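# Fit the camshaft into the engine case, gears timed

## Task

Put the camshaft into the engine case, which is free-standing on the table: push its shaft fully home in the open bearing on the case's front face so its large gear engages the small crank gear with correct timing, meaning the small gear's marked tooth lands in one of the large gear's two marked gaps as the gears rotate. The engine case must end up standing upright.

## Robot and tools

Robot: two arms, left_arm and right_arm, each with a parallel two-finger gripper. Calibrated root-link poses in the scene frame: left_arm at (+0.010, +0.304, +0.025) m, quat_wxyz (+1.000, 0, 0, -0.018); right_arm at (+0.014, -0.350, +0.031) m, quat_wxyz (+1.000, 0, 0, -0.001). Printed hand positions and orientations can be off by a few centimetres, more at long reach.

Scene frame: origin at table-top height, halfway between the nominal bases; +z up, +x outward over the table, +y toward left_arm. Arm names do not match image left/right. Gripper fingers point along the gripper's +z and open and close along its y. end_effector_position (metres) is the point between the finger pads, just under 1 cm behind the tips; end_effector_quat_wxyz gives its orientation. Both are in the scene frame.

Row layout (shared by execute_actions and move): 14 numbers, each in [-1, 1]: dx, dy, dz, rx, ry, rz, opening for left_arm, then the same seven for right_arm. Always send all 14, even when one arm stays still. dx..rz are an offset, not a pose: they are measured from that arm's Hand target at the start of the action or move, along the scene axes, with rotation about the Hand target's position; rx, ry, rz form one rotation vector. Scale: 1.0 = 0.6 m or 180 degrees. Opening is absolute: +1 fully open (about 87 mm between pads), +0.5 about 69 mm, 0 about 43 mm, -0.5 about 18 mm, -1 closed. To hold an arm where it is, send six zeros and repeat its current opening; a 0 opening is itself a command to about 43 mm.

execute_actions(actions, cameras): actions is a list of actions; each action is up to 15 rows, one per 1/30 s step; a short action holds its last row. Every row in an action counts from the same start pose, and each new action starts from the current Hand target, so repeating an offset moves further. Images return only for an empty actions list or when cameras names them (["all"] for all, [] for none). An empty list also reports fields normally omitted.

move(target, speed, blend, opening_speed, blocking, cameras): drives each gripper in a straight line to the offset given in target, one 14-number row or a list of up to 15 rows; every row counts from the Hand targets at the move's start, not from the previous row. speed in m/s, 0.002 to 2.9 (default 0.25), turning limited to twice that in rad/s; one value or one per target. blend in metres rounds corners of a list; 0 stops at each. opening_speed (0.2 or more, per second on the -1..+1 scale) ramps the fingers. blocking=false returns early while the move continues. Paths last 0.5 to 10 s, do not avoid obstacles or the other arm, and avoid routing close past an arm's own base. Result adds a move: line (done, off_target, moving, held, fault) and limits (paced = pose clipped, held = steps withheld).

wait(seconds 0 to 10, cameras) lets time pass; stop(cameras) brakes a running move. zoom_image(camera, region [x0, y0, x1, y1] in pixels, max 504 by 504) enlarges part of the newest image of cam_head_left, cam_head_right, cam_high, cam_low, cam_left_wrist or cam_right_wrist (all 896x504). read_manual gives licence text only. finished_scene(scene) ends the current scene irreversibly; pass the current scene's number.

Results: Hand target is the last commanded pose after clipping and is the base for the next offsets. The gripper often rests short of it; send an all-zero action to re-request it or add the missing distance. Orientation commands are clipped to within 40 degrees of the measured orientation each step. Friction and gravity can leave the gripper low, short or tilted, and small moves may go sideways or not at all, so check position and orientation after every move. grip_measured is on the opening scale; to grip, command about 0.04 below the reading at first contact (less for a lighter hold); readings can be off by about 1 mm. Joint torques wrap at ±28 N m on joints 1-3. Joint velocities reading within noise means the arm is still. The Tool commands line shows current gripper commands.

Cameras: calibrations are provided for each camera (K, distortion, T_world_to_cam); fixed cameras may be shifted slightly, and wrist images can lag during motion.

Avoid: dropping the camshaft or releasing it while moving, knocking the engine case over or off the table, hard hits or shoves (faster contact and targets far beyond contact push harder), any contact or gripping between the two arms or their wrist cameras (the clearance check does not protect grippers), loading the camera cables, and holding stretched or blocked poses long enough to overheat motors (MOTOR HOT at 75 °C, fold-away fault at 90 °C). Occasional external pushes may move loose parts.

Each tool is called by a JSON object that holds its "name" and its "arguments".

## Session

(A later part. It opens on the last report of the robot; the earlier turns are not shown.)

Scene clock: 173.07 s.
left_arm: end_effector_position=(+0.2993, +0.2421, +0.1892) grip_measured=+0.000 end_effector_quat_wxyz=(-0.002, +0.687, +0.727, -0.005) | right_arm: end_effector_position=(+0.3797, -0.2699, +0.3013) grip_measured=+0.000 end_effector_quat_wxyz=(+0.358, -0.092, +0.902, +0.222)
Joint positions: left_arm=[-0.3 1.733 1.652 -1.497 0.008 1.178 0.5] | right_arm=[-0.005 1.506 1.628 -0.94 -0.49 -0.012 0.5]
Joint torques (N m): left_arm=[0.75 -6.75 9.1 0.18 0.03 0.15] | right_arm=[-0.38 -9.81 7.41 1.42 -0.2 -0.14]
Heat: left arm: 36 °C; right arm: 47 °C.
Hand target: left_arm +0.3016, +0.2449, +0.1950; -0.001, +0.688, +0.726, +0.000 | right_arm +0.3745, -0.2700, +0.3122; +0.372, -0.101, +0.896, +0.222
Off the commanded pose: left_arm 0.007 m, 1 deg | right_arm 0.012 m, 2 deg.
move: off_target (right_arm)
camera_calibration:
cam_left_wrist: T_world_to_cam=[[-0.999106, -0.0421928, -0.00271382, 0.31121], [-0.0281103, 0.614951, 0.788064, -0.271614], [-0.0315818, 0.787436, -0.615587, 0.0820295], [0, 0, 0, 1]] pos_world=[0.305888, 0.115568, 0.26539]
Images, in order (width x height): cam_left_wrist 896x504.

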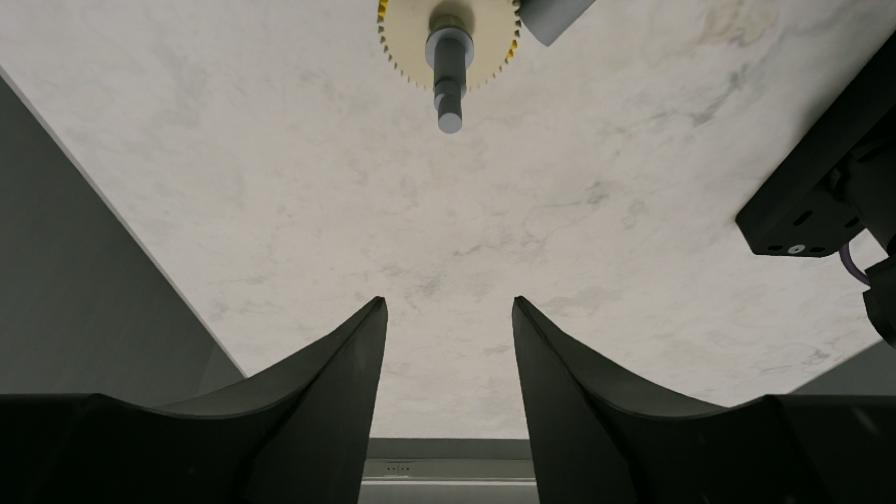

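{"name": "move", "arguments": {"target": [-0.034,0.125,-0.08,-0.494,-0.079,0.052,0,0,0,0,0,0,0,0], "cameras": ["cam_left_wrist","cam_head_left"]}}

Scene clock: 185.80 s.
left_arm: end_effector_position=(+0.2780, +0.3182, +0.1484) grip_measured=+0.000 end_effector_quat_wxyz=(+0.492, +0.384, +0.703, -0.341) | right_arm: end_effector_position=(+0.3797, -0.2699, +0.3013) grip_measured=+0.000 end_effector_quat_wxyz=(+0.358, -0.092, +0.902, +0.222)
Joint positions: left_arm=[0.694 1.738 1.095 -1.505 1.226 2.07 0.5] | right_arm=[-0.005 1.506 1.628 -0.94 -0.49 -0.012 0.5]
Joint torques (N m): left_arm=[0.77 -5.39 4.64 -0.37 0.73 0.2] | right_arm=[-0.43 -9.76 7.41 1.43 -0.19 -0.15]
Heat: left arm: 36 °C; right arm: 47 °C.
Hand target: left_arm +0.2813, +0.3198, +0.1470; +0.560, +0.431, +0.562, -0.430 | right_arm +0.3745, -0.2700, +0.3122; +0.372, -0.101, +0.896, +0.222
Off the commanded pose: left_arm 0.004 m, 21 deg | right_arm 0.012 m, 2 deg.
joint sent to its limit (left arm) — joint 6 (wrist roll), upper limit. The joint targets are off in orientation, not in position.
move: off_target (left_arm, right_arm)
camera_calibration:
cam_left_wrist: T_world_to_cam=[[-0.873216, -0.480293, 0.0825354, 0.38479], [-0.475537, 0.802731, -0.359844, -0.0517948], [0.106577, -0.35347, -0.929355, 0.36749], [0, 0, 0, 1]] pos_world=[0.272208, 0.356286, 0.291132]
Images, in order (width x height): cam_head_left 896x504, cam_left_wrist 896x504.

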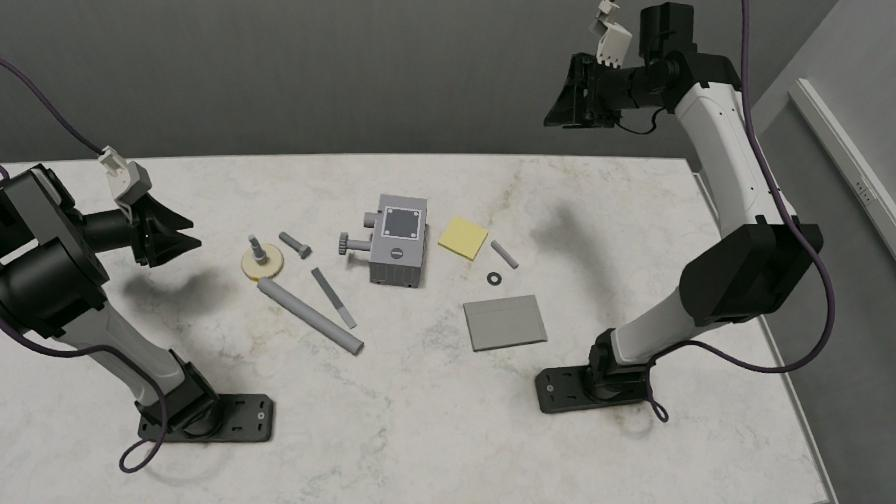

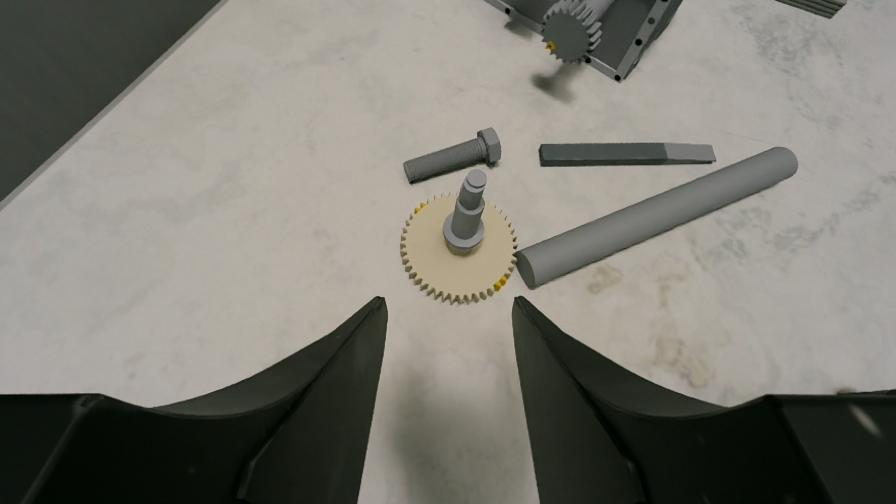

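{"name": "move", "arguments": {"target": [0,0,-0.17,0,0,0,0,0,0,0,0,0,0,0], "cameras": ["cam_left_wrist"]}}

Scene clock: 189.73 s.
left_arm: end_effector_position=(+0.2792, +0.3188, +0.0459) grip_measured=+0.000 end_effector_quat_wxyz=(+0.493, +0.383, +0.703, -0.341) | right_arm: end_effector_position=(+0.3797, -0.2699, +0.3013) grip_measured=+0.000 end_effector_quat_wxyz=(+0.358, -0.092, +0.902, +0.222)
Joint positions: left_arm=[0.694 1.978 0.92 -1.091 1.229 2.071 0.5] | right_arm=[-0.005 1.506 1.628 -0.94 -0.49 -0.012 0.5]
Joint torques (N m): left_arm=[0.75 -6.11 3.29 -0.35 0.71 0.21] | right_arm=[-0.39 -9.88 7.45 1.43 -0.19 -0.15]
Heat: left arm: 35 °C; right arm: 47 °C.
Hand target: left_arm +0.2812, +0.3198, +0.0450; +0.560, +0.431, +0.562, -0.430 | right_arm +0.3745, -0.2700, +0.3122; +0.372, -0.101, +0.896, +0.222
Off the commanded pose: left_arm 0.003 m, 21 deg | right_arm 0.012 m, 2 deg.
joint sent to its limit (left arm) — joint 6 (wrist roll), upper limit. The joint targets are off in orientation, not in position.
move: off_target (left_arm, right_arm)
camera_calibration:
cam_left_wrist: T_world_to_cam=[[-0.87253, -0.481481, 0.0828734, 0.394737], [-0.476464, 0.801081, -0.362287, -0.0876667], [0.108046, -0.355592, -0.928375, 0.272524], [0, 0, 0, 1]] pos_world=[0.273204, 0.357194, 0.18853]
Images, in order (width x height): cam_left_wrist 896x504.

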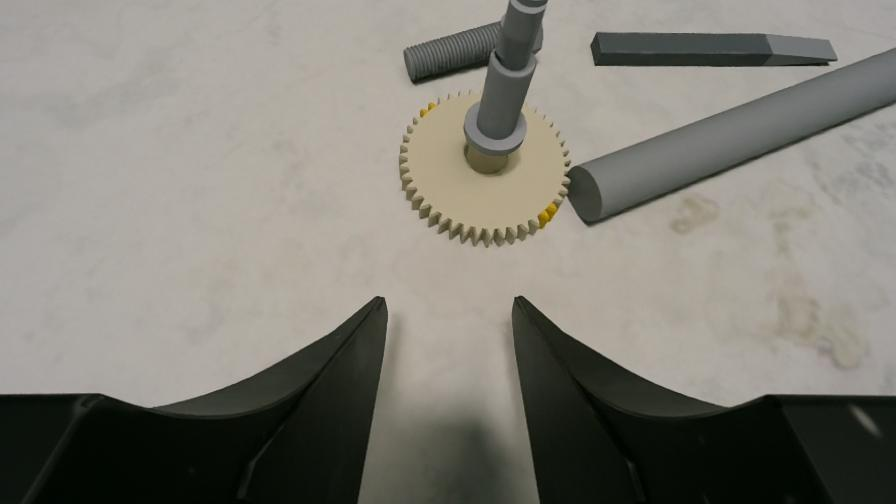

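{"name": "move", "arguments": {"target": [-0.03,-0.015,-0.02,0,0,0.0833,0,0,0,0,0,0,0,0], "cameras": ["cam_left_wrist"]}}

Scene clock: 205.27 s.
left_arm: end_effector_position=(+0.2593, +0.3072, +0.0280) grip_measured=+0.000 end_effector_quat_wxyz=(+0.565, +0.322, +0.692, -0.313) | right_arm: end_effector_position=(+0.3797, -0.2699, +0.3013) grip_measured=+0.000 end_effector_quat_wxyz=(+0.358, -0.092, +0.902, +0.222)
Joint positions: left_arm=[0.771 1.978 0.675 -0.83 1.375 2.071 0.5] | right_arm=[-0.005 1.506 1.628 -0.94 -0.49 -0.012 0.5]
Joint torques (N m): left_arm=[0.87 -7.31 2.25 -0.33 0.77 0.18] | right_arm=[-0.38 -9.92 7.49 1.43 -0.21 -0.14]
Heat: left arm: 34 °C; right arm: 47 °C.
Hand target: left_arm +0.2632, +0.3108, +0.0330; +0.611, +0.354, +0.613, -0.353 | right_arm +0.3745, -0.2700, +0.3122; +0.372, -0.101, +0.896, +0.222
Off the commanded pose: left_arm 0.007 m, 12 deg | right_arm 0.012 m, 2 deg.
joint sent to its limit (left arm) — joint 6 (wrist roll), upper limit. The joint targets are off in orientation, not in position.
move: off_target (left_arm, right_arm)
camera_calibration:
cam_left_wrist: T_world_to_cam=[[-0.793575, -0.606235, 0.0521244, 0.392039], [-0.554487, 0.685233, -0.472228, -0.035464], [0.250564, -0.403651, -0.879934, 0.230438], [0, 0, 0, 1]] pos_world=[0.233708, 0.354986, 0.165589]
Images, in order (width x height): cam_left_wrist 896x504.

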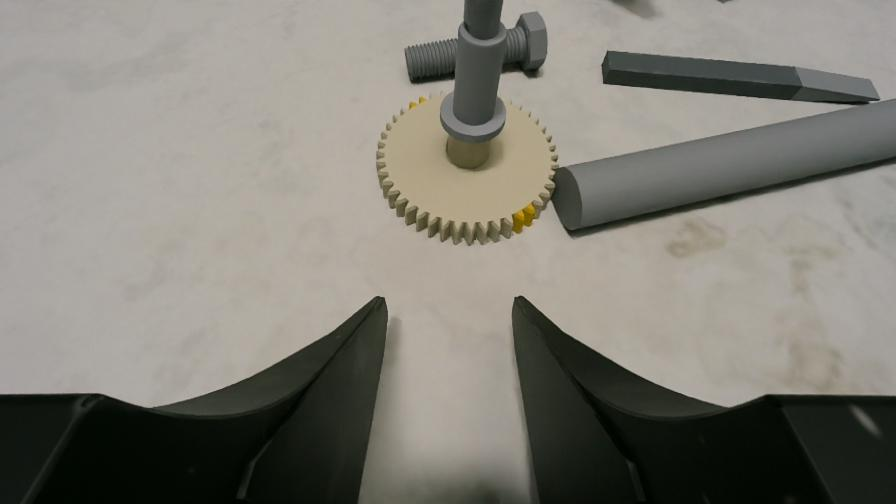

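{"name": "move", "arguments": {"target": [-0.02,0.06,0.27,0.433,0.25,0,0,0,0,0,0,0,0,0]}}

{"name": "move", "arguments": {"target": [0.02,-0.06,-0.2,-0.433,-0.25,0,0,0,0,0,0,0,0,0], "cameras": ["cam_left_wrist"]}}

Scene clock: 220.83 s.
left_arm: end_effector_position=(+0.2484, +0.3448, +0.1896) grip_measured=+0.000 end_effector_quat_wxyz=(+0.002, +0.500, +0.866, -0.008) | right_arm: end_effector_position=(+0.3797, -0.2699, +0.3013) grip_measured=+0.000 end_effector_quat_wxyz=(+0.358, -0.092, +0.902, +0.222)
Joint positions: left_arm=[0.065 1.538 1.446 -1.484 0.016 1.077 0.5] | right_arm=[-0.005 1.506 1.628 -0.94 -0.49 -0.012 0.5]
Joint torques (N m): left_arm=[-0.27 -4.38 9.63 0.17 -0.05 0.02] | right_arm=[-0.42 -9.89 7.41 1.43 -0.21 -0.14]
Heat: left arm: 33 °C; right arm: 47 °C.
Hand target: left_arm +0.2512, +0.3468, +0.1951; -0.001, +0.500, +0.866, +0.001 | right_arm +0.3745, -0.2700, +0.3122; +0.372, -0.101, +0.896, +0.222
Off the commanded pose: left_arm 0.006 m, 1 deg | right_arm 0.012 m, 2 deg.
move: off_target (right_arm)

Scene clock: 224.90 s.
left_arm: end_effector_position=(+0.2612, +0.3089, +0.0751) grip_measured=+0.000 end_effector_quat_wxyz=(+0.570, +0.330, +0.689, -0.303) | right_arm: end_effector_position=(+0.3797, -0.2699, +0.3013) grip_measured=+0.000 end_effector_quat_wxyz=(+0.358, -0.092, +0.902, +0.222)
Joint positions: left_arm=[0.771 1.788 0.711 -1.027 1.377 2.071 0.5] | right_arm=[-0.005 1.506 1.628 -0.94 -0.49 -0.012 0.5]
Joint torques (N m): left_arm=[0.85 -4.38 3.33 -0.24 0.76 0.2] | right_arm=[-0.4 -9.81 7.43 1.42 -0.2 -0.14]
Heat: left arm: 33 °C; right arm: 47 °C.
Hand target: left_arm +0.2632, +0.3107, +0.0750; +0.611, +0.354, +0.613, -0.353 | right_arm +0.3745, -0.2700, +0.3122; +0.372, -0.101, +0.896, +0.222
Off the commanded pose: left_arm 0.003 m, 12 deg | right_arm 0.012 m, 2 deg.
joint sent to its limit (left arm) — joint 6 (wrist roll), upper limit. The joint targets are off in orientation, not in position.
move: off_target (left_arm, right_arm)
camera_calibration:
cam_left_wrist: T_world_to_cam=[[-0.793578, -0.608017, 0.0234374, 0.394798], [-0.54488, 0.692975, -0.472114, -0.0182812], [0.270811, -0.38743, -0.881226, 0.261789], [0, 0, 0, 1]] pos_world=[0.232446, 0.354137, 0.212812]
Images, in order (width x height): cam_left_wrist 896x504.

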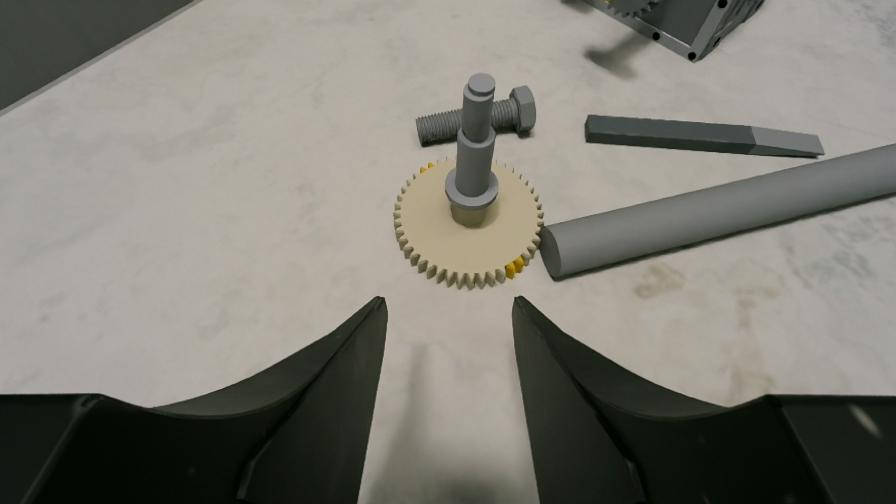

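{"name": "move", "arguments": {"target": [[0.0,0.0,-0.075,0,0,0,0,0,0,0,0,0,0,0],[0.033,-0.055,-0.078,0,0,0,0,0,0,0,0,0,0,0]], "speed": 0.12, "cameras": ["cam_left_wrist"]}}

Scene clock: 233.30 s.
left_arm: end_effector_position=(+0.2748, +0.2748, +0.0263) grip_measured=+0.000 end_effector_quat_wxyz=(+0.592, +0.341, +0.644, -0.345) | right_arm: end_effector_position=(+0.3797, -0.2699, +0.3013) grip_measured=+0.000 end_effector_quat_wxyz=(+0.358, -0.092, +0.902, +0.222)
Joint positions: left_arm=[0.629 2.061 0.682 -0.732 1.498 2.072 0.5] | right_arm=[-0.005 1.506 1.628 -0.94 -0.49 -0.012 0.5]
Joint torques (N m): left_arm=[-0.4 -5.22 4.29 -0.23 0.78 0.2] | right_arm=[-0.49 -9.81 7.35 1.42 -0.22 -0.15]
Heat: left arm: 32 °C; right arm: 47 °C.
Hand target: left_arm +0.2830, +0.2778, +0.0282; +0.611, +0.354, +0.613, -0.353 | right_arm +0.3745, -0.2700, +0.3122; +0.372, -0.101, +0.896, +0.222
Off the commanded pose: left_arm 0.009 m, 5 deg | right_arm 0.012 m, 2 deg.
joint sent to its limit (left arm) — joint 6 (wrist roll), upper limit. The joint targets are off in orientation, not in position.
move: off_target (left_arm, right_arm)
camera_calibration:
cam_left_wrist: T_world_to_cam=[[-0.840998, -0.540467, 0.0248466, 0.380441], [-0.458967, 0.688356, -0.561708, -0.0302296], [0.286481, -0.483799, -0.826962, 0.222685], [0, 0, 0, 1]] pos_world=[0.242281, 0.334159, 0.157719]
Images, in order (width x height): cam_left_wrist 896x504.

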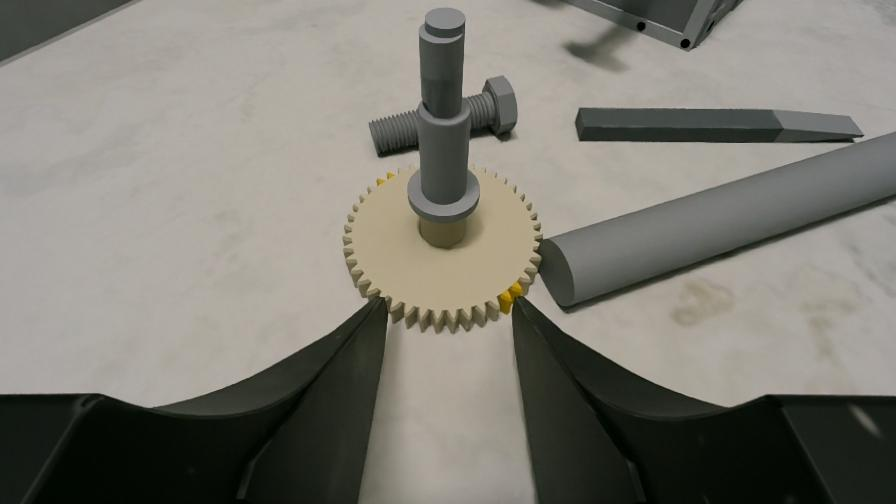

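{"name": "move", "arguments": {"target": [[0.028,-0.058,-0.003,0,0,0.0,0,0,0,0,0,0,0,0]], "speed": 0.08, "cameras": ["cam_left_wrist"]}}

Scene clock: 238.63 s.
left_arm: end_effector_position=(+0.2935, +0.2430, +0.0253) grip_measured=+0.000 end_effector_quat_wxyz=(+0.590, +0.378, +0.601, -0.384) | right_arm: end_effector_position=(+0.3797, -0.2699, +0.3013) grip_measured=+0.000 end_effector_quat_wxyz=(+0.358, -0.092, +0.902, +0.222)
Joint positions: left_arm=[0.472 2.122 0.749 -0.65 1.561 2.008 0.5] | right_arm=[-0.005 1.506 1.628 -0.94 -0.49 -0.012 0.5]
Joint torques (N m): left_arm=[-0.21 -5.52 4.05 -0.09 0.8 0.03] | right_arm=[-0.39 -9.84 7.49 1.44 -0.21 -0.15]
Heat: left arm: 32 °C; right arm: 47 °C.
Hand target: left_arm +0.2998, +0.2429, +0.0264; +0.611, +0.354, +0.613, -0.353 | right_arm +0.3745, -0.2700, +0.3122; +0.372, -0.101, +0.896, +0.222
Off the commanded pose: left_arm 0.006 m, 5 deg | right_arm 0.012 m, 2 deg.
joint sent to its limit (left arm) — joint 5 (wrist yaw), upper limit. The joint targets are off in orientation, not in position.
move: off_target (left_arm, right_arm)
camera_calibration:
cam_left_wrist: T_world_to_cam=[[-0.90232, -0.431066, -0.000367421, 0.371012], [-0.342824, 0.718126, -0.605613, -0.0405432], [0.261323, -0.546331, -0.795759, 0.222926], [0, 0, 0, 1]] pos_world=[0.262617, 0.310837, 0.152978]
Images, in order (width x height): cam_left_wrist 896x504.

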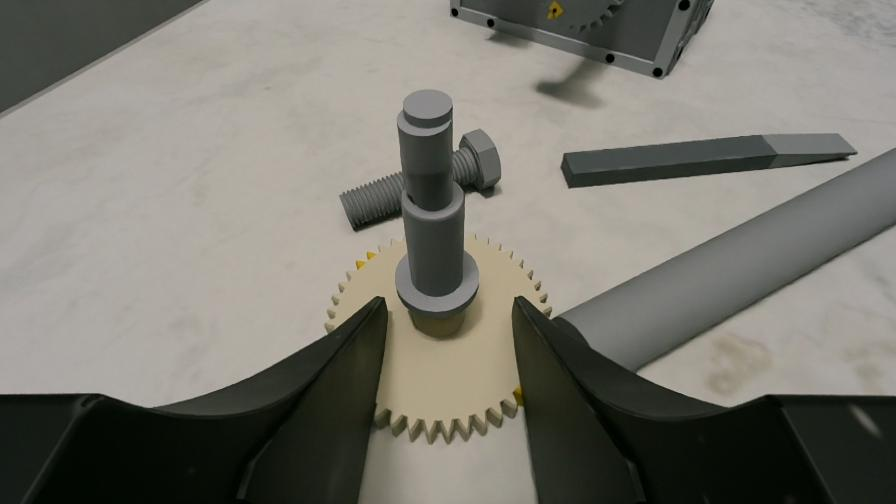

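{"name": "move", "arguments": {"target": [[0.01,-0.006,-0.008,0,0,0.0,0,0,0,0,0,0,0,0],[0.01,-0.006,-0.008,0,0,0.0,-1,0,0,0,0,0,0,0]], "speed": 0.06, "opening_speed": 0.8, "cameras": ["cam_left_wrist"]}}

Scene clock: 245.07 s.
left_arm: end_effector_position=(+0.3034, +0.2420, +0.0249) grip_measured=-0.507 end_effector_quat_wxyz=(+0.594, +0.385, +0.592, -0.385) | right_arm: end_effector_position=(+0.3797, -0.2699, +0.3013) grip_measured=+0.000 end_effector_quat_wxyz=(+0.358, -0.092, +0.902, +0.222)
Joint positions: left_arm=[0.453 2.145 0.788 -0.642 1.573 1.999 0.247] | right_arm=[-0.005 1.506 1.628 -0.94 -0.49 -0.012 0.5]
Joint torques (N m): left_arm=[-0.64 -4.66 4.12 -0.15 0.67 0.11] | right_arm=[-0.4 -9.88 7.45 1.43 -0.22 -0.13]
Heat: left arm: 32 °C; right arm: 47 °C.
Hand target: left_arm +0.3058, +0.2393, +0.0216; +0.611, +0.354, +0.613, -0.353 | right_arm +0.3745, -0.2700, +0.3122; +0.372, -0.101, +0.896, +0.222
Off the commanded pose: left_arm 0.005 m, 6 deg | right_arm 0.012 m, 2 deg.
joint sent to its limit (left arm) — joint 5 (wrist yaw), upper limit. The joint targets are off in orientation, not in position.
move: off_target (left_arm, right_arm); target 2's new opening was sent with left_arm's hand 0.005 m and 6 deg from that target
camera_calibration:
cam_left_wrist: T_world_to_cam=[[-0.90807, -0.418516, -0.0159051, 0.378541], [-0.321332, 0.720557, -0.614446, -0.0435747], [0.268616, -0.552849, -0.788798, 0.218724], [0, 0, 0, 1]] pos_world=[0.270987, 0.310745, 0.151776]
Images, in order (width x height): cam_left_wrist 896x504.

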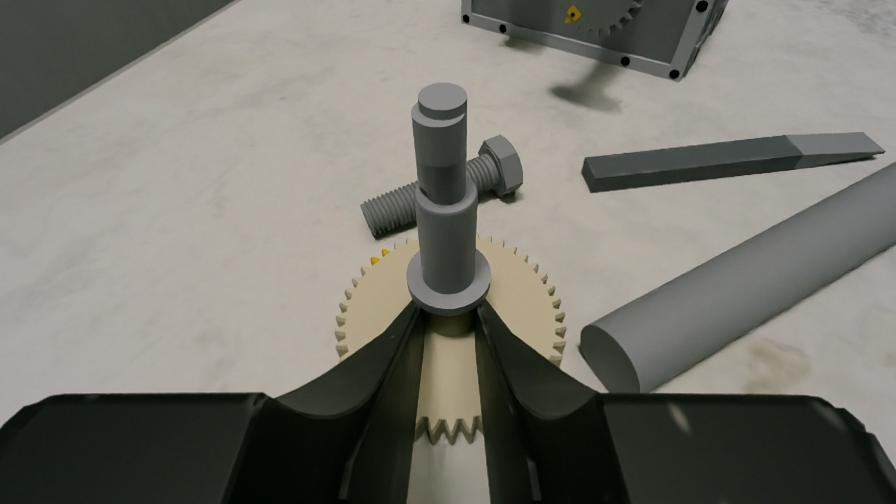

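{"name": "move", "arguments": {"target": [[0,0,0.2,0,0,0,-1,0,0,0,0,0,0,0],[0.0,0.0,0.28,0.503,0.075,-0.187,-1,0,0,0,0,0,0,0],[0.1,-0.1,0.22,0.503,0.075,-0.187,-1,0,0,0,0,0,0,0]], "speed": 0.2, "blend": 0.02, "cameras": ["all"]}}

Scene clock: 270.67 s.
left_arm: end_effector_position=(+0.3583, +0.1796, +0.1452) grip_measured=-0.507 end_effector_quat_wxyz=(-0.007, +0.783, +0.622, -0.016) | right_arm: end_effector_position=(+0.3797, -0.2699, +0.3013) grip_measured=+0.000 end_effector_quat_wxyz=(+0.358, -0.092, +0.902, +0.222)
Joint positions: left_arm=[-0.407 2.009 1.84 -1.428 0.022 1.358 0.247] | right_arm=[-0.005 1.506 1.628 -0.94 -0.49 -0.012 0.5]
Joint torques (N m): left_arm=[-0.1 -8.9 10.11 0.23 -0.09 0] | right_arm=[-0.44 -9.89 7.47 1.41 -0.21 -0.14]
Heat: left arm: 32 °C; right arm: 47 °C.
Hand target: left_arm +0.3658, +0.1793, +0.1536; +0.000, +0.782, +0.623, +0.000 | right_arm +0.3745, -0.2700, +0.3122; +0.372, -0.101, +0.896, +0.222
Off the commanded pose: left_arm 0.011 m, 2 deg | right_arm 0.012 m, 2 deg.
move: off_target (left_arm, right_arm)
camera_calibration:
cam_left_wrist: T_world_to_cam=[[-0.970213, 0.24162, 0.0175087, 0.303081], [0.164357, 0.603424, 0.780299, -0.262575], [0.17797, 0.759934, -0.625162, 0.0373149], [0, 0, 0, 1]] pos_world=[0.330568, 0.0568567, 0.222908]
cam_right_wrist: T_world_to_cam=[[0.319232, -0.884346, -0.34062, -0.259452], [-0.932749, -0.356751, 0.0520463, 0.263739], [-0.167544, 0.301098, -0.938759, 0.572131], [0, 0, 0, 1]] pos_world=[0.424685, -0.307624, 0.434992]

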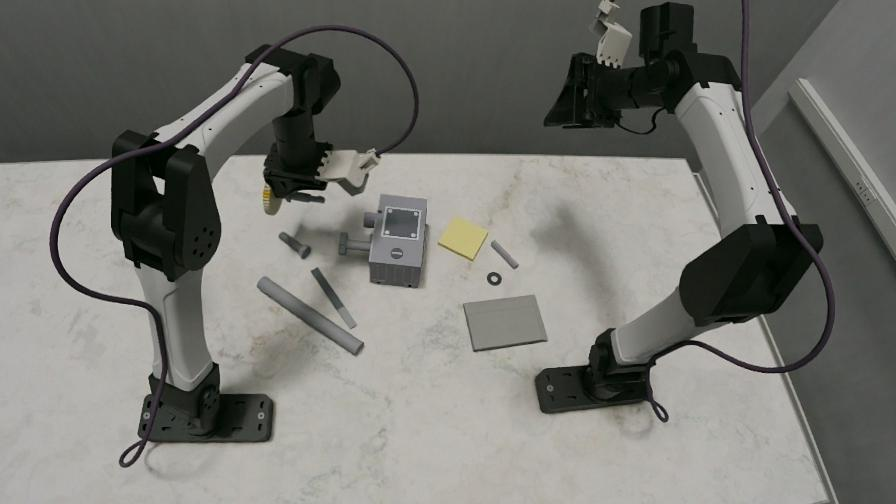

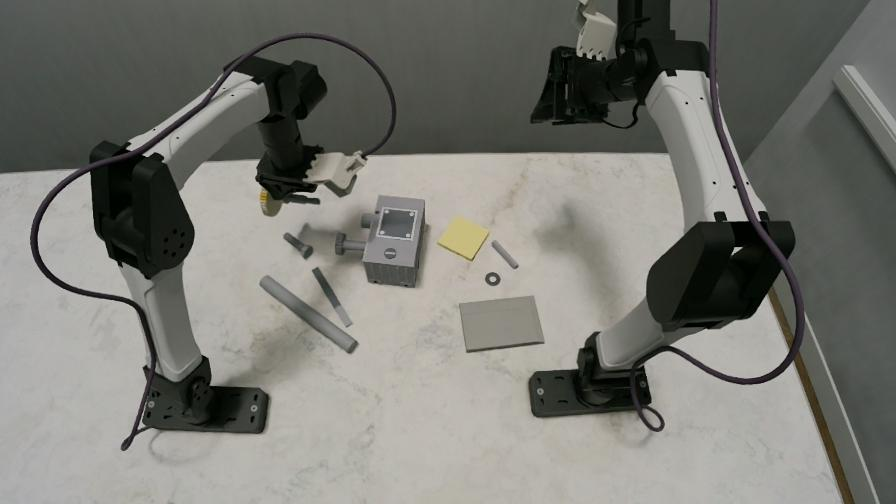

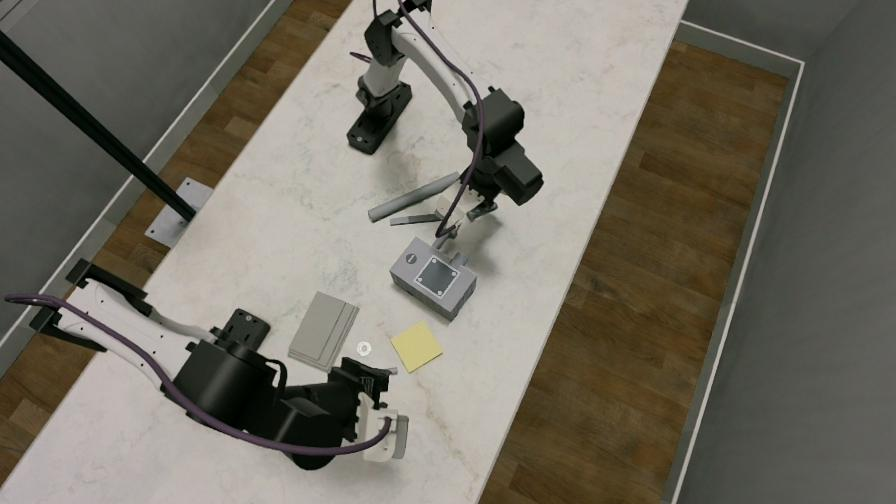

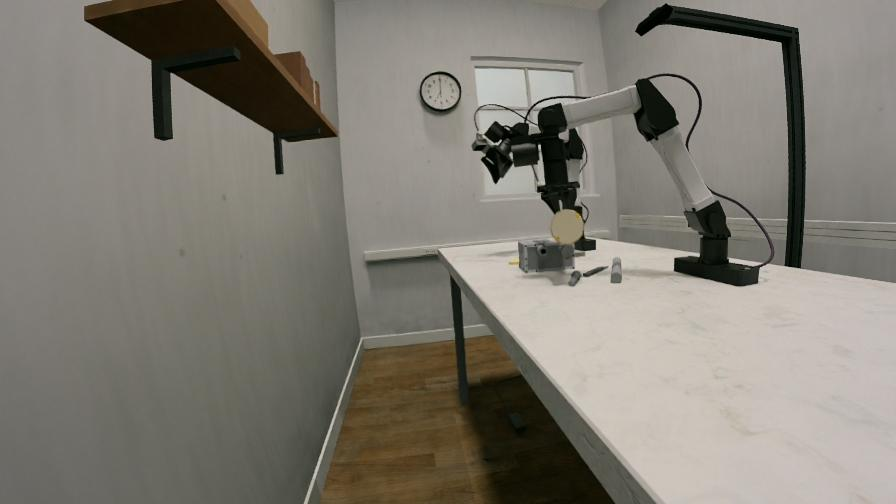

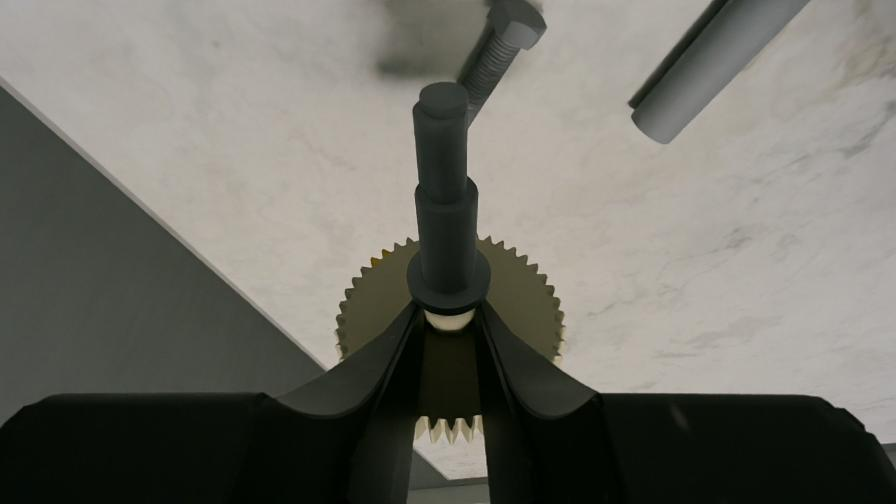

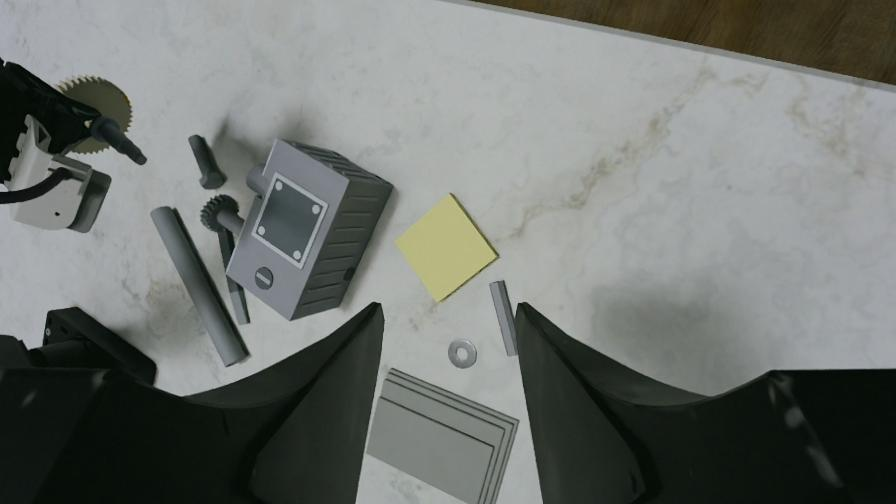

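{"name": "move", "arguments": {"target": [0.016,-0.06,-0.13,0,0,0,-1,0,0,0,0,0,0,0], "speed": 0.15, "cameras": ["cam_left_wrist","cam_right_wrist","cam_low"]}}

{"name": "zoom_image", "arguments": {"camera": "cam_low", "region": [490, 200, 640, 300]}}

{"name": "zoom_image", "arguments": {"camera": "cam_right_wrist", "region": [20, 40, 420, 340]}}

Scene clock: 278.37 s.
left_arm: end_effector_position=(+0.3728, +0.1422, +0.0769) grip_measured=-0.507 end_effector_quat_wxyz=(+0.001, +0.783, +0.622, -0.011) | right_arm: end_effector_position=(+0.3797, -0.2699, +0.3013) grip_measured=+0.000 end_effector_quat_wxyz=(+0.358, -0.092, +0.902, +0.222)
Joint positions: left_arm=[-0.475 2.127 1.745 -1.195 0.021 1.288 0.247] | right_arm=[-0.005 1.506 1.628 -0.94 -0.49 -0.012 0.5]
Joint torques (N m): left_arm=[-0.14 -9.83 6.42 0.48 -0.09 0.02] | right_arm=[-0.44 -9.89 7.38 1.44 -0.19 -0.15]
Heat: left arm: 34 °C; right arm: 47 °C.
Hand target: left_arm +0.3753, +0.1433, +0.0756; +0.000, +0.783, +0.623, +0.000 | right_arm +0.3745, -0.2700, +0.3122; +0.372, -0.101, +0.896, +0.222
Off the commanded pose: left_arm 0.003 m, 1 deg | right_arm 0.012 m, 2 deg.
move: off_target (right_arm)
camera_calibration:
cam_left_wrist: T_world_to_cam=[[-0.970724, 0.240194, -0.00159817, 0.329332], [0.149398, 0.608964, 0.779001, -0.184232], [0.188084, 0.755956, -0.627021, 0.0173582], [0, 0, 0, 1]] pos_world=[0.34395, 0.0199651, 0.154927]
cam_right_wrist: T_world_to_cam=[[0.319232, -0.884346, -0.34062, -0.259452], [-0.932749, -0.356751, 0.0520463, 0.263739], [-0.167544, 0.301098, -0.938759, 0.572131], [0, 0, 0, 1]] pos_world=[0.424685, -0.307624, 0.434992]
Images, in order (width x height): cam_low 896x504, cam_left_wrist 896x504, cam_right_wrist 896x504.

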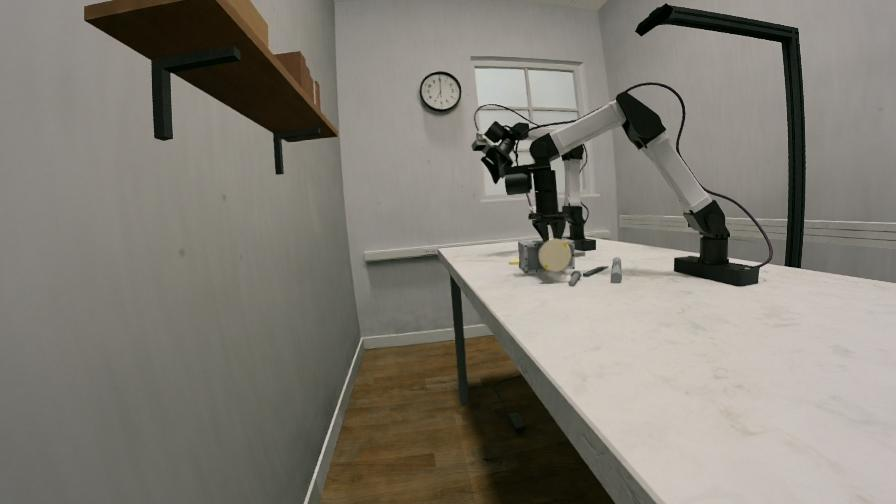

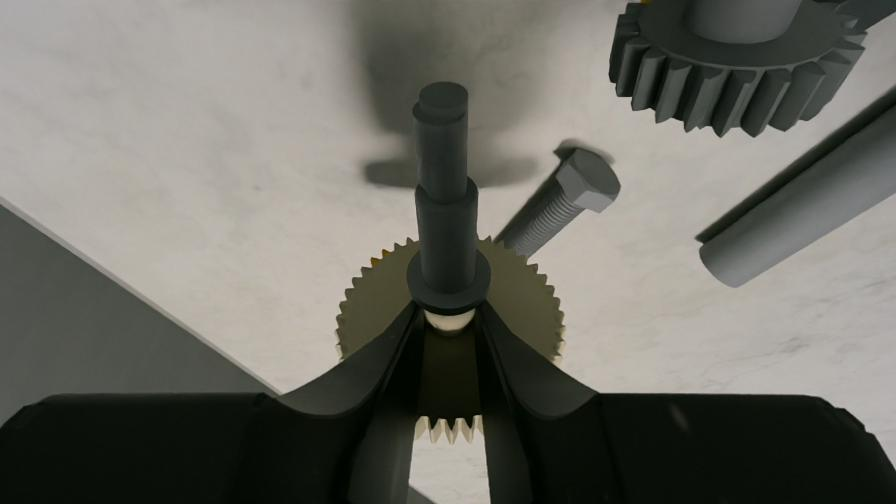

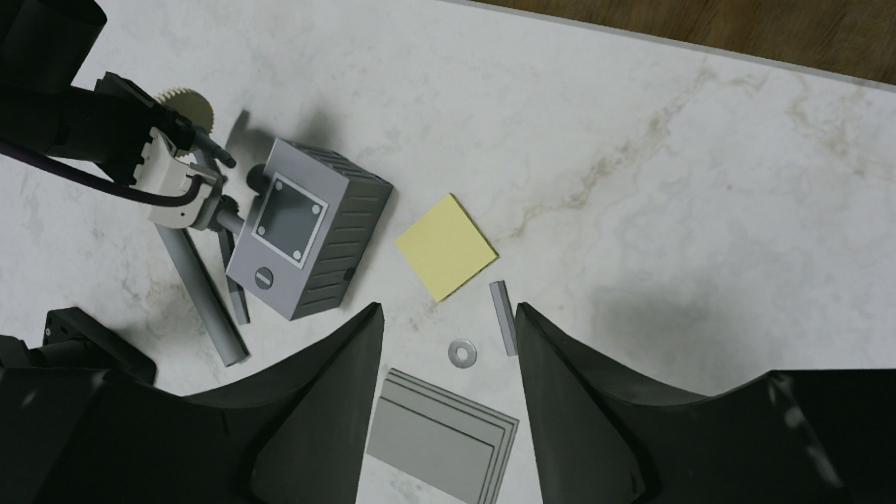

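Scaled by 3.360.

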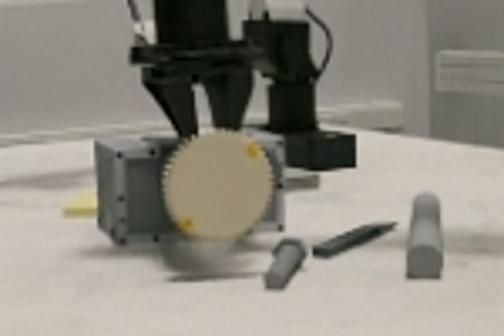

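Scaled by 1.260.

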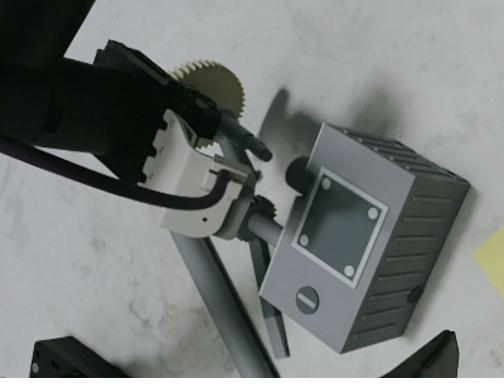

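{"name": "move", "arguments": {"target": [[-0.016,0.06,0.13,0,0,0,-1,0,0,0,0,0,0,0],[-0.1158,0.16,0.19,-0.503,-0.075,0.187,-1,0,0,0,0,0,0,0],[-0.1158,0.16,-0.04,-0.503,-0.075,0.187,-1,0,0,0,0,0,0,0],[-0.1158,0.16,-0.088,-0.503,-0.075,0.187,-1,0,0,0,0,0,0,0],[-0.1158,0.16,-0.088,-0.503,-0.075,0.187,0,0,0,0,0,0,0,0]], "speed": [0.2,0.25,0.2,0.06,0.1], "opening_speed": 1.0, "blend": [0.02,0.02,0,0,0], "cameras": ["cam_left_wrist"]}}

Scene clock: 302.30 s.
left_arm: end_effector_position=(+0.3017, +0.2368, +0.0241) grip_measured=+0.000 end_effector_quat_wxyz=(+0.588, +0.366, +0.618, -0.371) | right_arm: end_effector_position=(+0.3797, -0.2699, +0.3013) grip_measured=+0.000 end_effector_quat_wxyz=(+0.358, -0.092, +0.902, +0.222)
Joint positions: left_arm=[0.428 2.209 0.34 1.489 1.485 0.35 0.5] | right_arm=[-0.005 1.506 1.628 -0.94 -0.49 -0.012 0.5]
Joint torques (N m): left_arm=[0.12 -4.67 0.73 2.14 -0.05 -0.08] | right_arm=[-0.42 -9.88 7.45 1.41 -0.21 -0.14]
Heat: left arm: 34 °C; right arm: 47 °C.
Hand target: left_arm +0.3059, +0.2393, +0.0228; +0.611, +0.354, +0.613, -0.353 | right_arm +0.3745, -0.2700, +0.3122; +0.372, -0.101, +0.896, +0.222
Off the commanded pose: left_arm 0.005 m, 4 deg | right_arm 0.012 m, 2 deg.
move: off_target (left_arm, right_arm); target 5's new opening was sent with left_arm's hand 0.004 m and 5 deg from that target
camera_calibration:
cam_left_wrist: T_world_to_cam=[[-0.883916, -0.467467, 0.0129, 0.378523], [-0.385263, 0.71229, -0.586699, -0.0202875], [0.265074, -0.523562, -0.809703, 0.210301], [0, 0, 0, 1]] pos_world=[0.271022, 0.301503, 0.153496]
Images, in order (width x height): cam_left_wrist 896x504.

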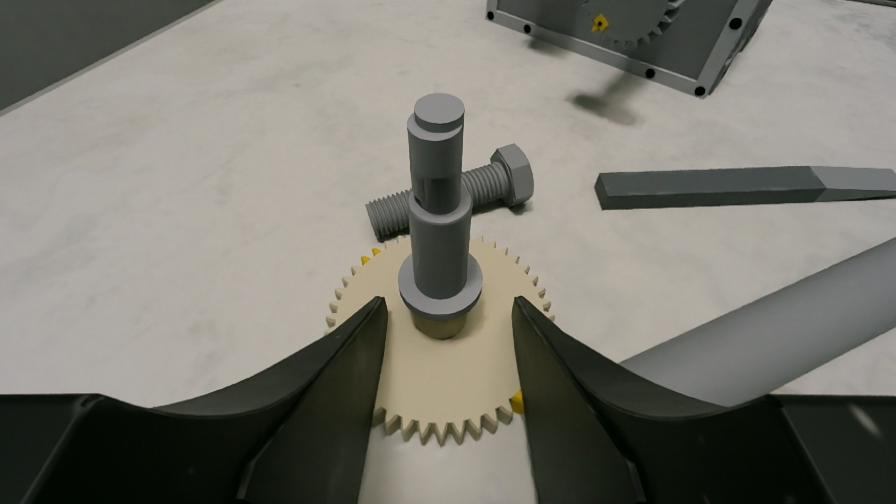

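{"name": "move", "arguments": {"target": [[-0.055,0.122,0.0,0,0,0,0,0,0,0,0,0,0,0],[-0.055,0.122,0.27,0.433,0.25,0,0,0,0,0,0,0,0,0],[-0.003,0.002,0.27,0.433,0.25,0,0,0,0,0,0,0,0,0]], "speed": 0.25, "blend": [0.01,0.03,0], "cameras": ["cam_left_wrist"]}}

Scene clock: 312.87 s.
left_arm: end_effector_position=(+0.3011, +0.2408, +0.1813) grip_measured=+0.000 end_effector_quat_wxyz=(+0.566, +0.348, +0.616, -0.423) | right_arm: end_effector_position=(+0.3797, -0.2699, +0.3013) grip_measured=+0.000 end_effector_quat_wxyz=(+0.358, -0.092, +0.902, +0.222)
Joint positions: left_arm=[0.452 1.536 0.428 1.28 1.573 -0.3 0.5] | right_arm=[-0.005 1.506 1.628 -0.94 -0.49 -0.012 0.5]
Joint torques (N m): left_arm=[-0.42 -3.54 8.24 1.27 0.04 0.07] | right_arm=[-0.42 -9.81 7.45 1.41 -0.21 -0.15]
Heat: left arm: 33 °C; right arm: 47 °C.
Hand target: left_arm +0.3040, +0.2405, +0.1848; +0.339, +0.451, +0.786, -0.252 | right_arm +0.3745, -0.2700, +0.3122; +0.372, -0.101, +0.896, +0.222
Off the commanded pose: left_arm 0.005 m, 90 deg; orientation clipped | right_arm 0.012 m, 2 deg.
joint sent to its limit (left arm) — joint 5 (wrist yaw), upper limit. The joint targets are off in orientation, not in position.
move: off_target (left_arm, right_arm); limits=paced
camera_calibration:
cam_left_wrist: T_world_to_cam=[[-0.904548, -0.411606, 0.111239, 0.352683], [-0.389744, 0.692408, -0.607183, 0.0787312], [0.172897, -0.592581, -0.786737, 0.380059], [0, 0, 0, 1]] pos_world=[0.283992, 0.315868, 0.307578]
Images, in order (width x height): cam_left_wrist 896x504.

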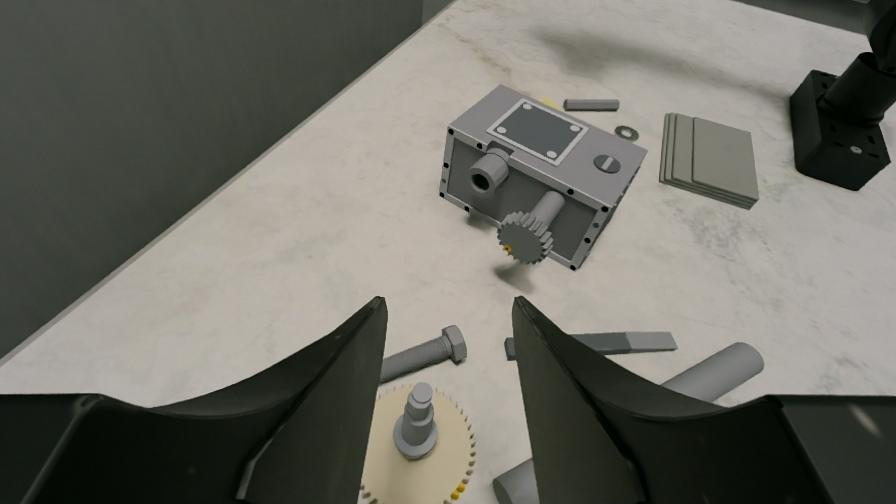

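{"name": "zoom_image", "arguments": {"camera": "cam_left_wrist", "region": [430, 130, 630, 280]}}

{"name": "move", "arguments": {"target": [-0.04,0.1,0.05,0.2,0.11,0,0,0,0,0,0,0,0,0]}}

Scaled by 2.520.

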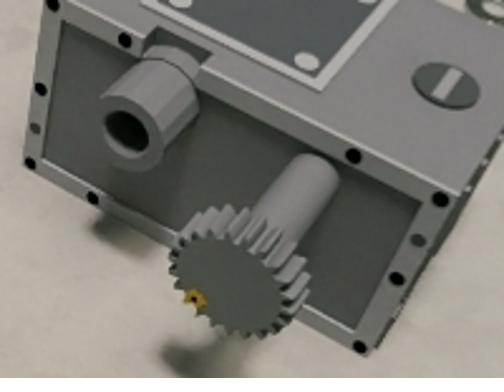

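Scene clock: 318.67 s.
left_arm: end_effector_position=(+0.2841, +0.3014, +0.2155) grip_measured=+0.000 end_effector_quat_wxyz=(+0.633, +0.294, +0.643, -0.313) | right_arm: end_effector_position=(+0.3797, -0.2699, +0.3013) grip_measured=+0.000 end_effector_quat_wxyz=(+0.358, -0.092, +0.902, +0.222)
Joint positions: left_arm=[0.72 1.298 0.367 1.28 1.573 -0.38 0.5] | right_arm=[-0.005 1.506 1.628 -0.94 -0.49 -0.012 0.5]
Joint torques (N m): left_arm=[0.8 -4.07 5.24 1.3 -0.03 0.17] | right_arm=[-0.4 -9.89 7.43 1.44 -0.2 -0.14]
Heat: left arm: 33 °C; right arm: 46 °C.
Hand target: left_arm +0.2801, +0.3005, +0.2148; +0.371, +0.413, +0.805, -0.208 | right_arm +0.3745, -0.2700, +0.3122; +0.372, -0.101, +0.896, +0.222
Off the commanded pose: left_arm 0.004 m, 82 deg; orientation clipped | right_arm 0.012 m, 2 deg.
joint sent to its limit (left arm) — joint 5 (wrist yaw), upper limit. The joint targets are off in orientation, not in position.
move: off_target (left_arm, right_arm); limits=paced

{"name": "move", "arguments": {"target": [0.06,0.166,0.14,-0.043,-0.238,0.455,0,0,0,0,0,0,0,0]}}

Scene clock: 333.90 s.
left_arm: end_effector_position=(+0.3132, +0.3987, +0.2782) grip_measured=+0.000 end_effector_quat_wxyz=(+0.666, -0.177, +0.702, +0.180) | right_arm: end_effector_position=(+0.3797, -0.2699, +0.3013) grip_measured=+0.000 end_effector_quat_wxyz=(+0.358, -0.092, +0.902, +0.222)
Joint positions: left_arm=[0.098 0.752 0.565 0.134 -0.448 -0.007 0.5] | right_arm=[-0.005 1.506 1.628 -0.94 -0.49 -0.012 0.5]
Joint torques (N m): left_arm=[-0.49 -0.24 11.9 2.26 -0.15 0.12] | right_arm=[-0.43 -9.83 7.42 1.44 -0.21 -0.15]
Heat: left arm: 33 °C; right arm: 46 °C.
Hand target: left_arm +0.3160, +0.4002, +0.2989; +0.683, -0.183, +0.683, +0.183 | right_arm +0.3745, -0.2700, +0.3122; +0.372, -0.101, +0.896, +0.222
Off the commanded pose: left_arm 0.021 m, 3 deg | right_arm 0.012 m, 2 deg.
move: off_target (left_arm, right_arm)

{"name": "move", "arguments": {"target": [-0.03,-0.1,-0.1,-0.25,0.433,0,0,0,0,0,0,0,0,0]}}

{"name": "move", "arguments": {"target": [0.01,-0.16,-0.11,0,0,-0.5,0,0,0,0,0,0,0,0], "cameras": ["cam_left_wrist"]}}

Scene clock: 342.97 s.
left_arm: end_effector_position=(+0.2988, +0.3412, +0.2386) grip_measured=+0.000 end_effector_quat_wxyz=(+0.075, -0.259, +0.963, -0.002) | right_arm: end_effector_position=(+0.3797, -0.2699, +0.3013) grip_measured=+0.000 end_effector_quat_wxyz=(+0.358, -0.092, +0.902, +0.222)
Joint positions: left_arm=[0.207 1.714 1.845 -1.552 -0.01 -0.353 0.5] | right_arm=[-0.005 1.506 1.628 -0.94 -0.49 -0.012 0.5]
Joint torques (N m): left_arm=[0.8 -5.63 7.83 0.55 0.19 0.16] | right_arm=[-0.43 -9.87 7.46 1.43 -0.2 -0.17]
Heat: left arm: 35 °C; right arm: 46 °C.
Hand target: left_arm +0.2980, +0.3402, +0.2388; +0.000, -0.259, +0.966, +0.000 | right_arm +0.3745, -0.2700, +0.3122; +0.372, -0.101, +0.896, +0.222
Off the commanded pose: left_arm 0.001 m, 9 deg | right_arm 0.012 m, 2 deg.
joint sent to its limit (left arm) — joint 4 (wrist pitch), lower limit. The joint targets are off in orientation, not in position.
move: off_target (left_arm, right_arm)

Scene clock: 346.87 s.
left_arm: end_effector_position=(+0.3028, +0.2456, +0.1790) grip_measured=+0.000 end_effector_quat_wxyz=(+0.004, +0.495, +0.869, +0.002) | right_arm: end_effector_position=(+0.3797, -0.2699, +0.3013) grip_measured=+0.000 end_effector_quat_wxyz=(+0.358, -0.092, +0.902, +0.222)
Joint positions: left_arm=[-0.256 1.785 1.673 -1.451 -0.002 0.744 0.5] | right_arm=[-0.005 1.506 1.628 -0.94 -0.49 -0.012 0.5]
Joint torques (N m): left_arm=[-0.17 -6.49 5.75 0.56 0.09 0.17] | right_arm=[-0.42 -9.85 7.49 1.42 -0.19 -0.14]
Heat: left arm: 35 °C; right arm: 46 °C.
Hand target: left_arm +0.3040, +0.2441, +0.1727; +0.000, +0.500, +0.866, +0.000 | right_arm +0.3745, -0.2700, +0.3122; +0.372, -0.101, +0.896, +0.222
Off the commanded pose: left_arm 0.006 m, 1 deg | right_arm 0.012 m, 2 deg.
move: off_target (right_arm)
camera_calibration:
cam_left_wrist: T_world_to_cam=[[-0.86734, -0.497316, -0.0199428, 0.389755], [-0.320019, 0.526542, 0.787618, -0.155358], [-0.381195, 0.689515, -0.615841, 0.203084], [0, 0, 0, 1]] pos_world=[0.365747, 0.135605, 0.255203]
Images, in order (width x height): cam_left_wrist 896x504.

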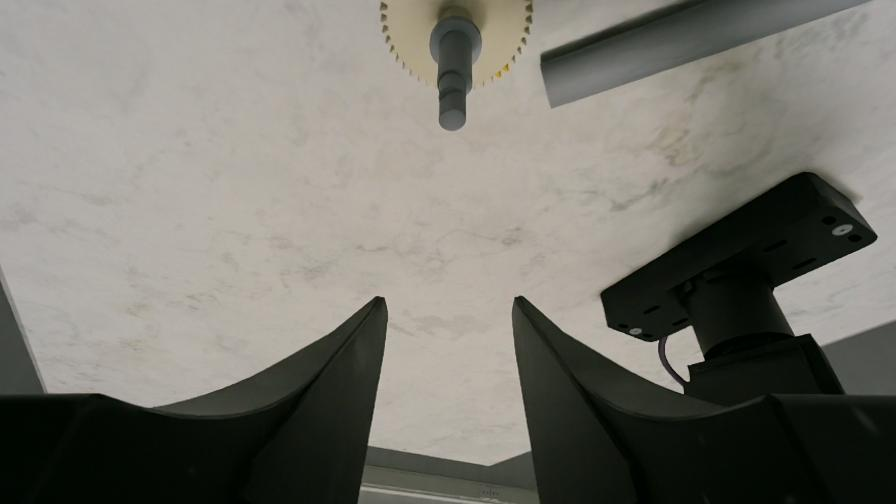

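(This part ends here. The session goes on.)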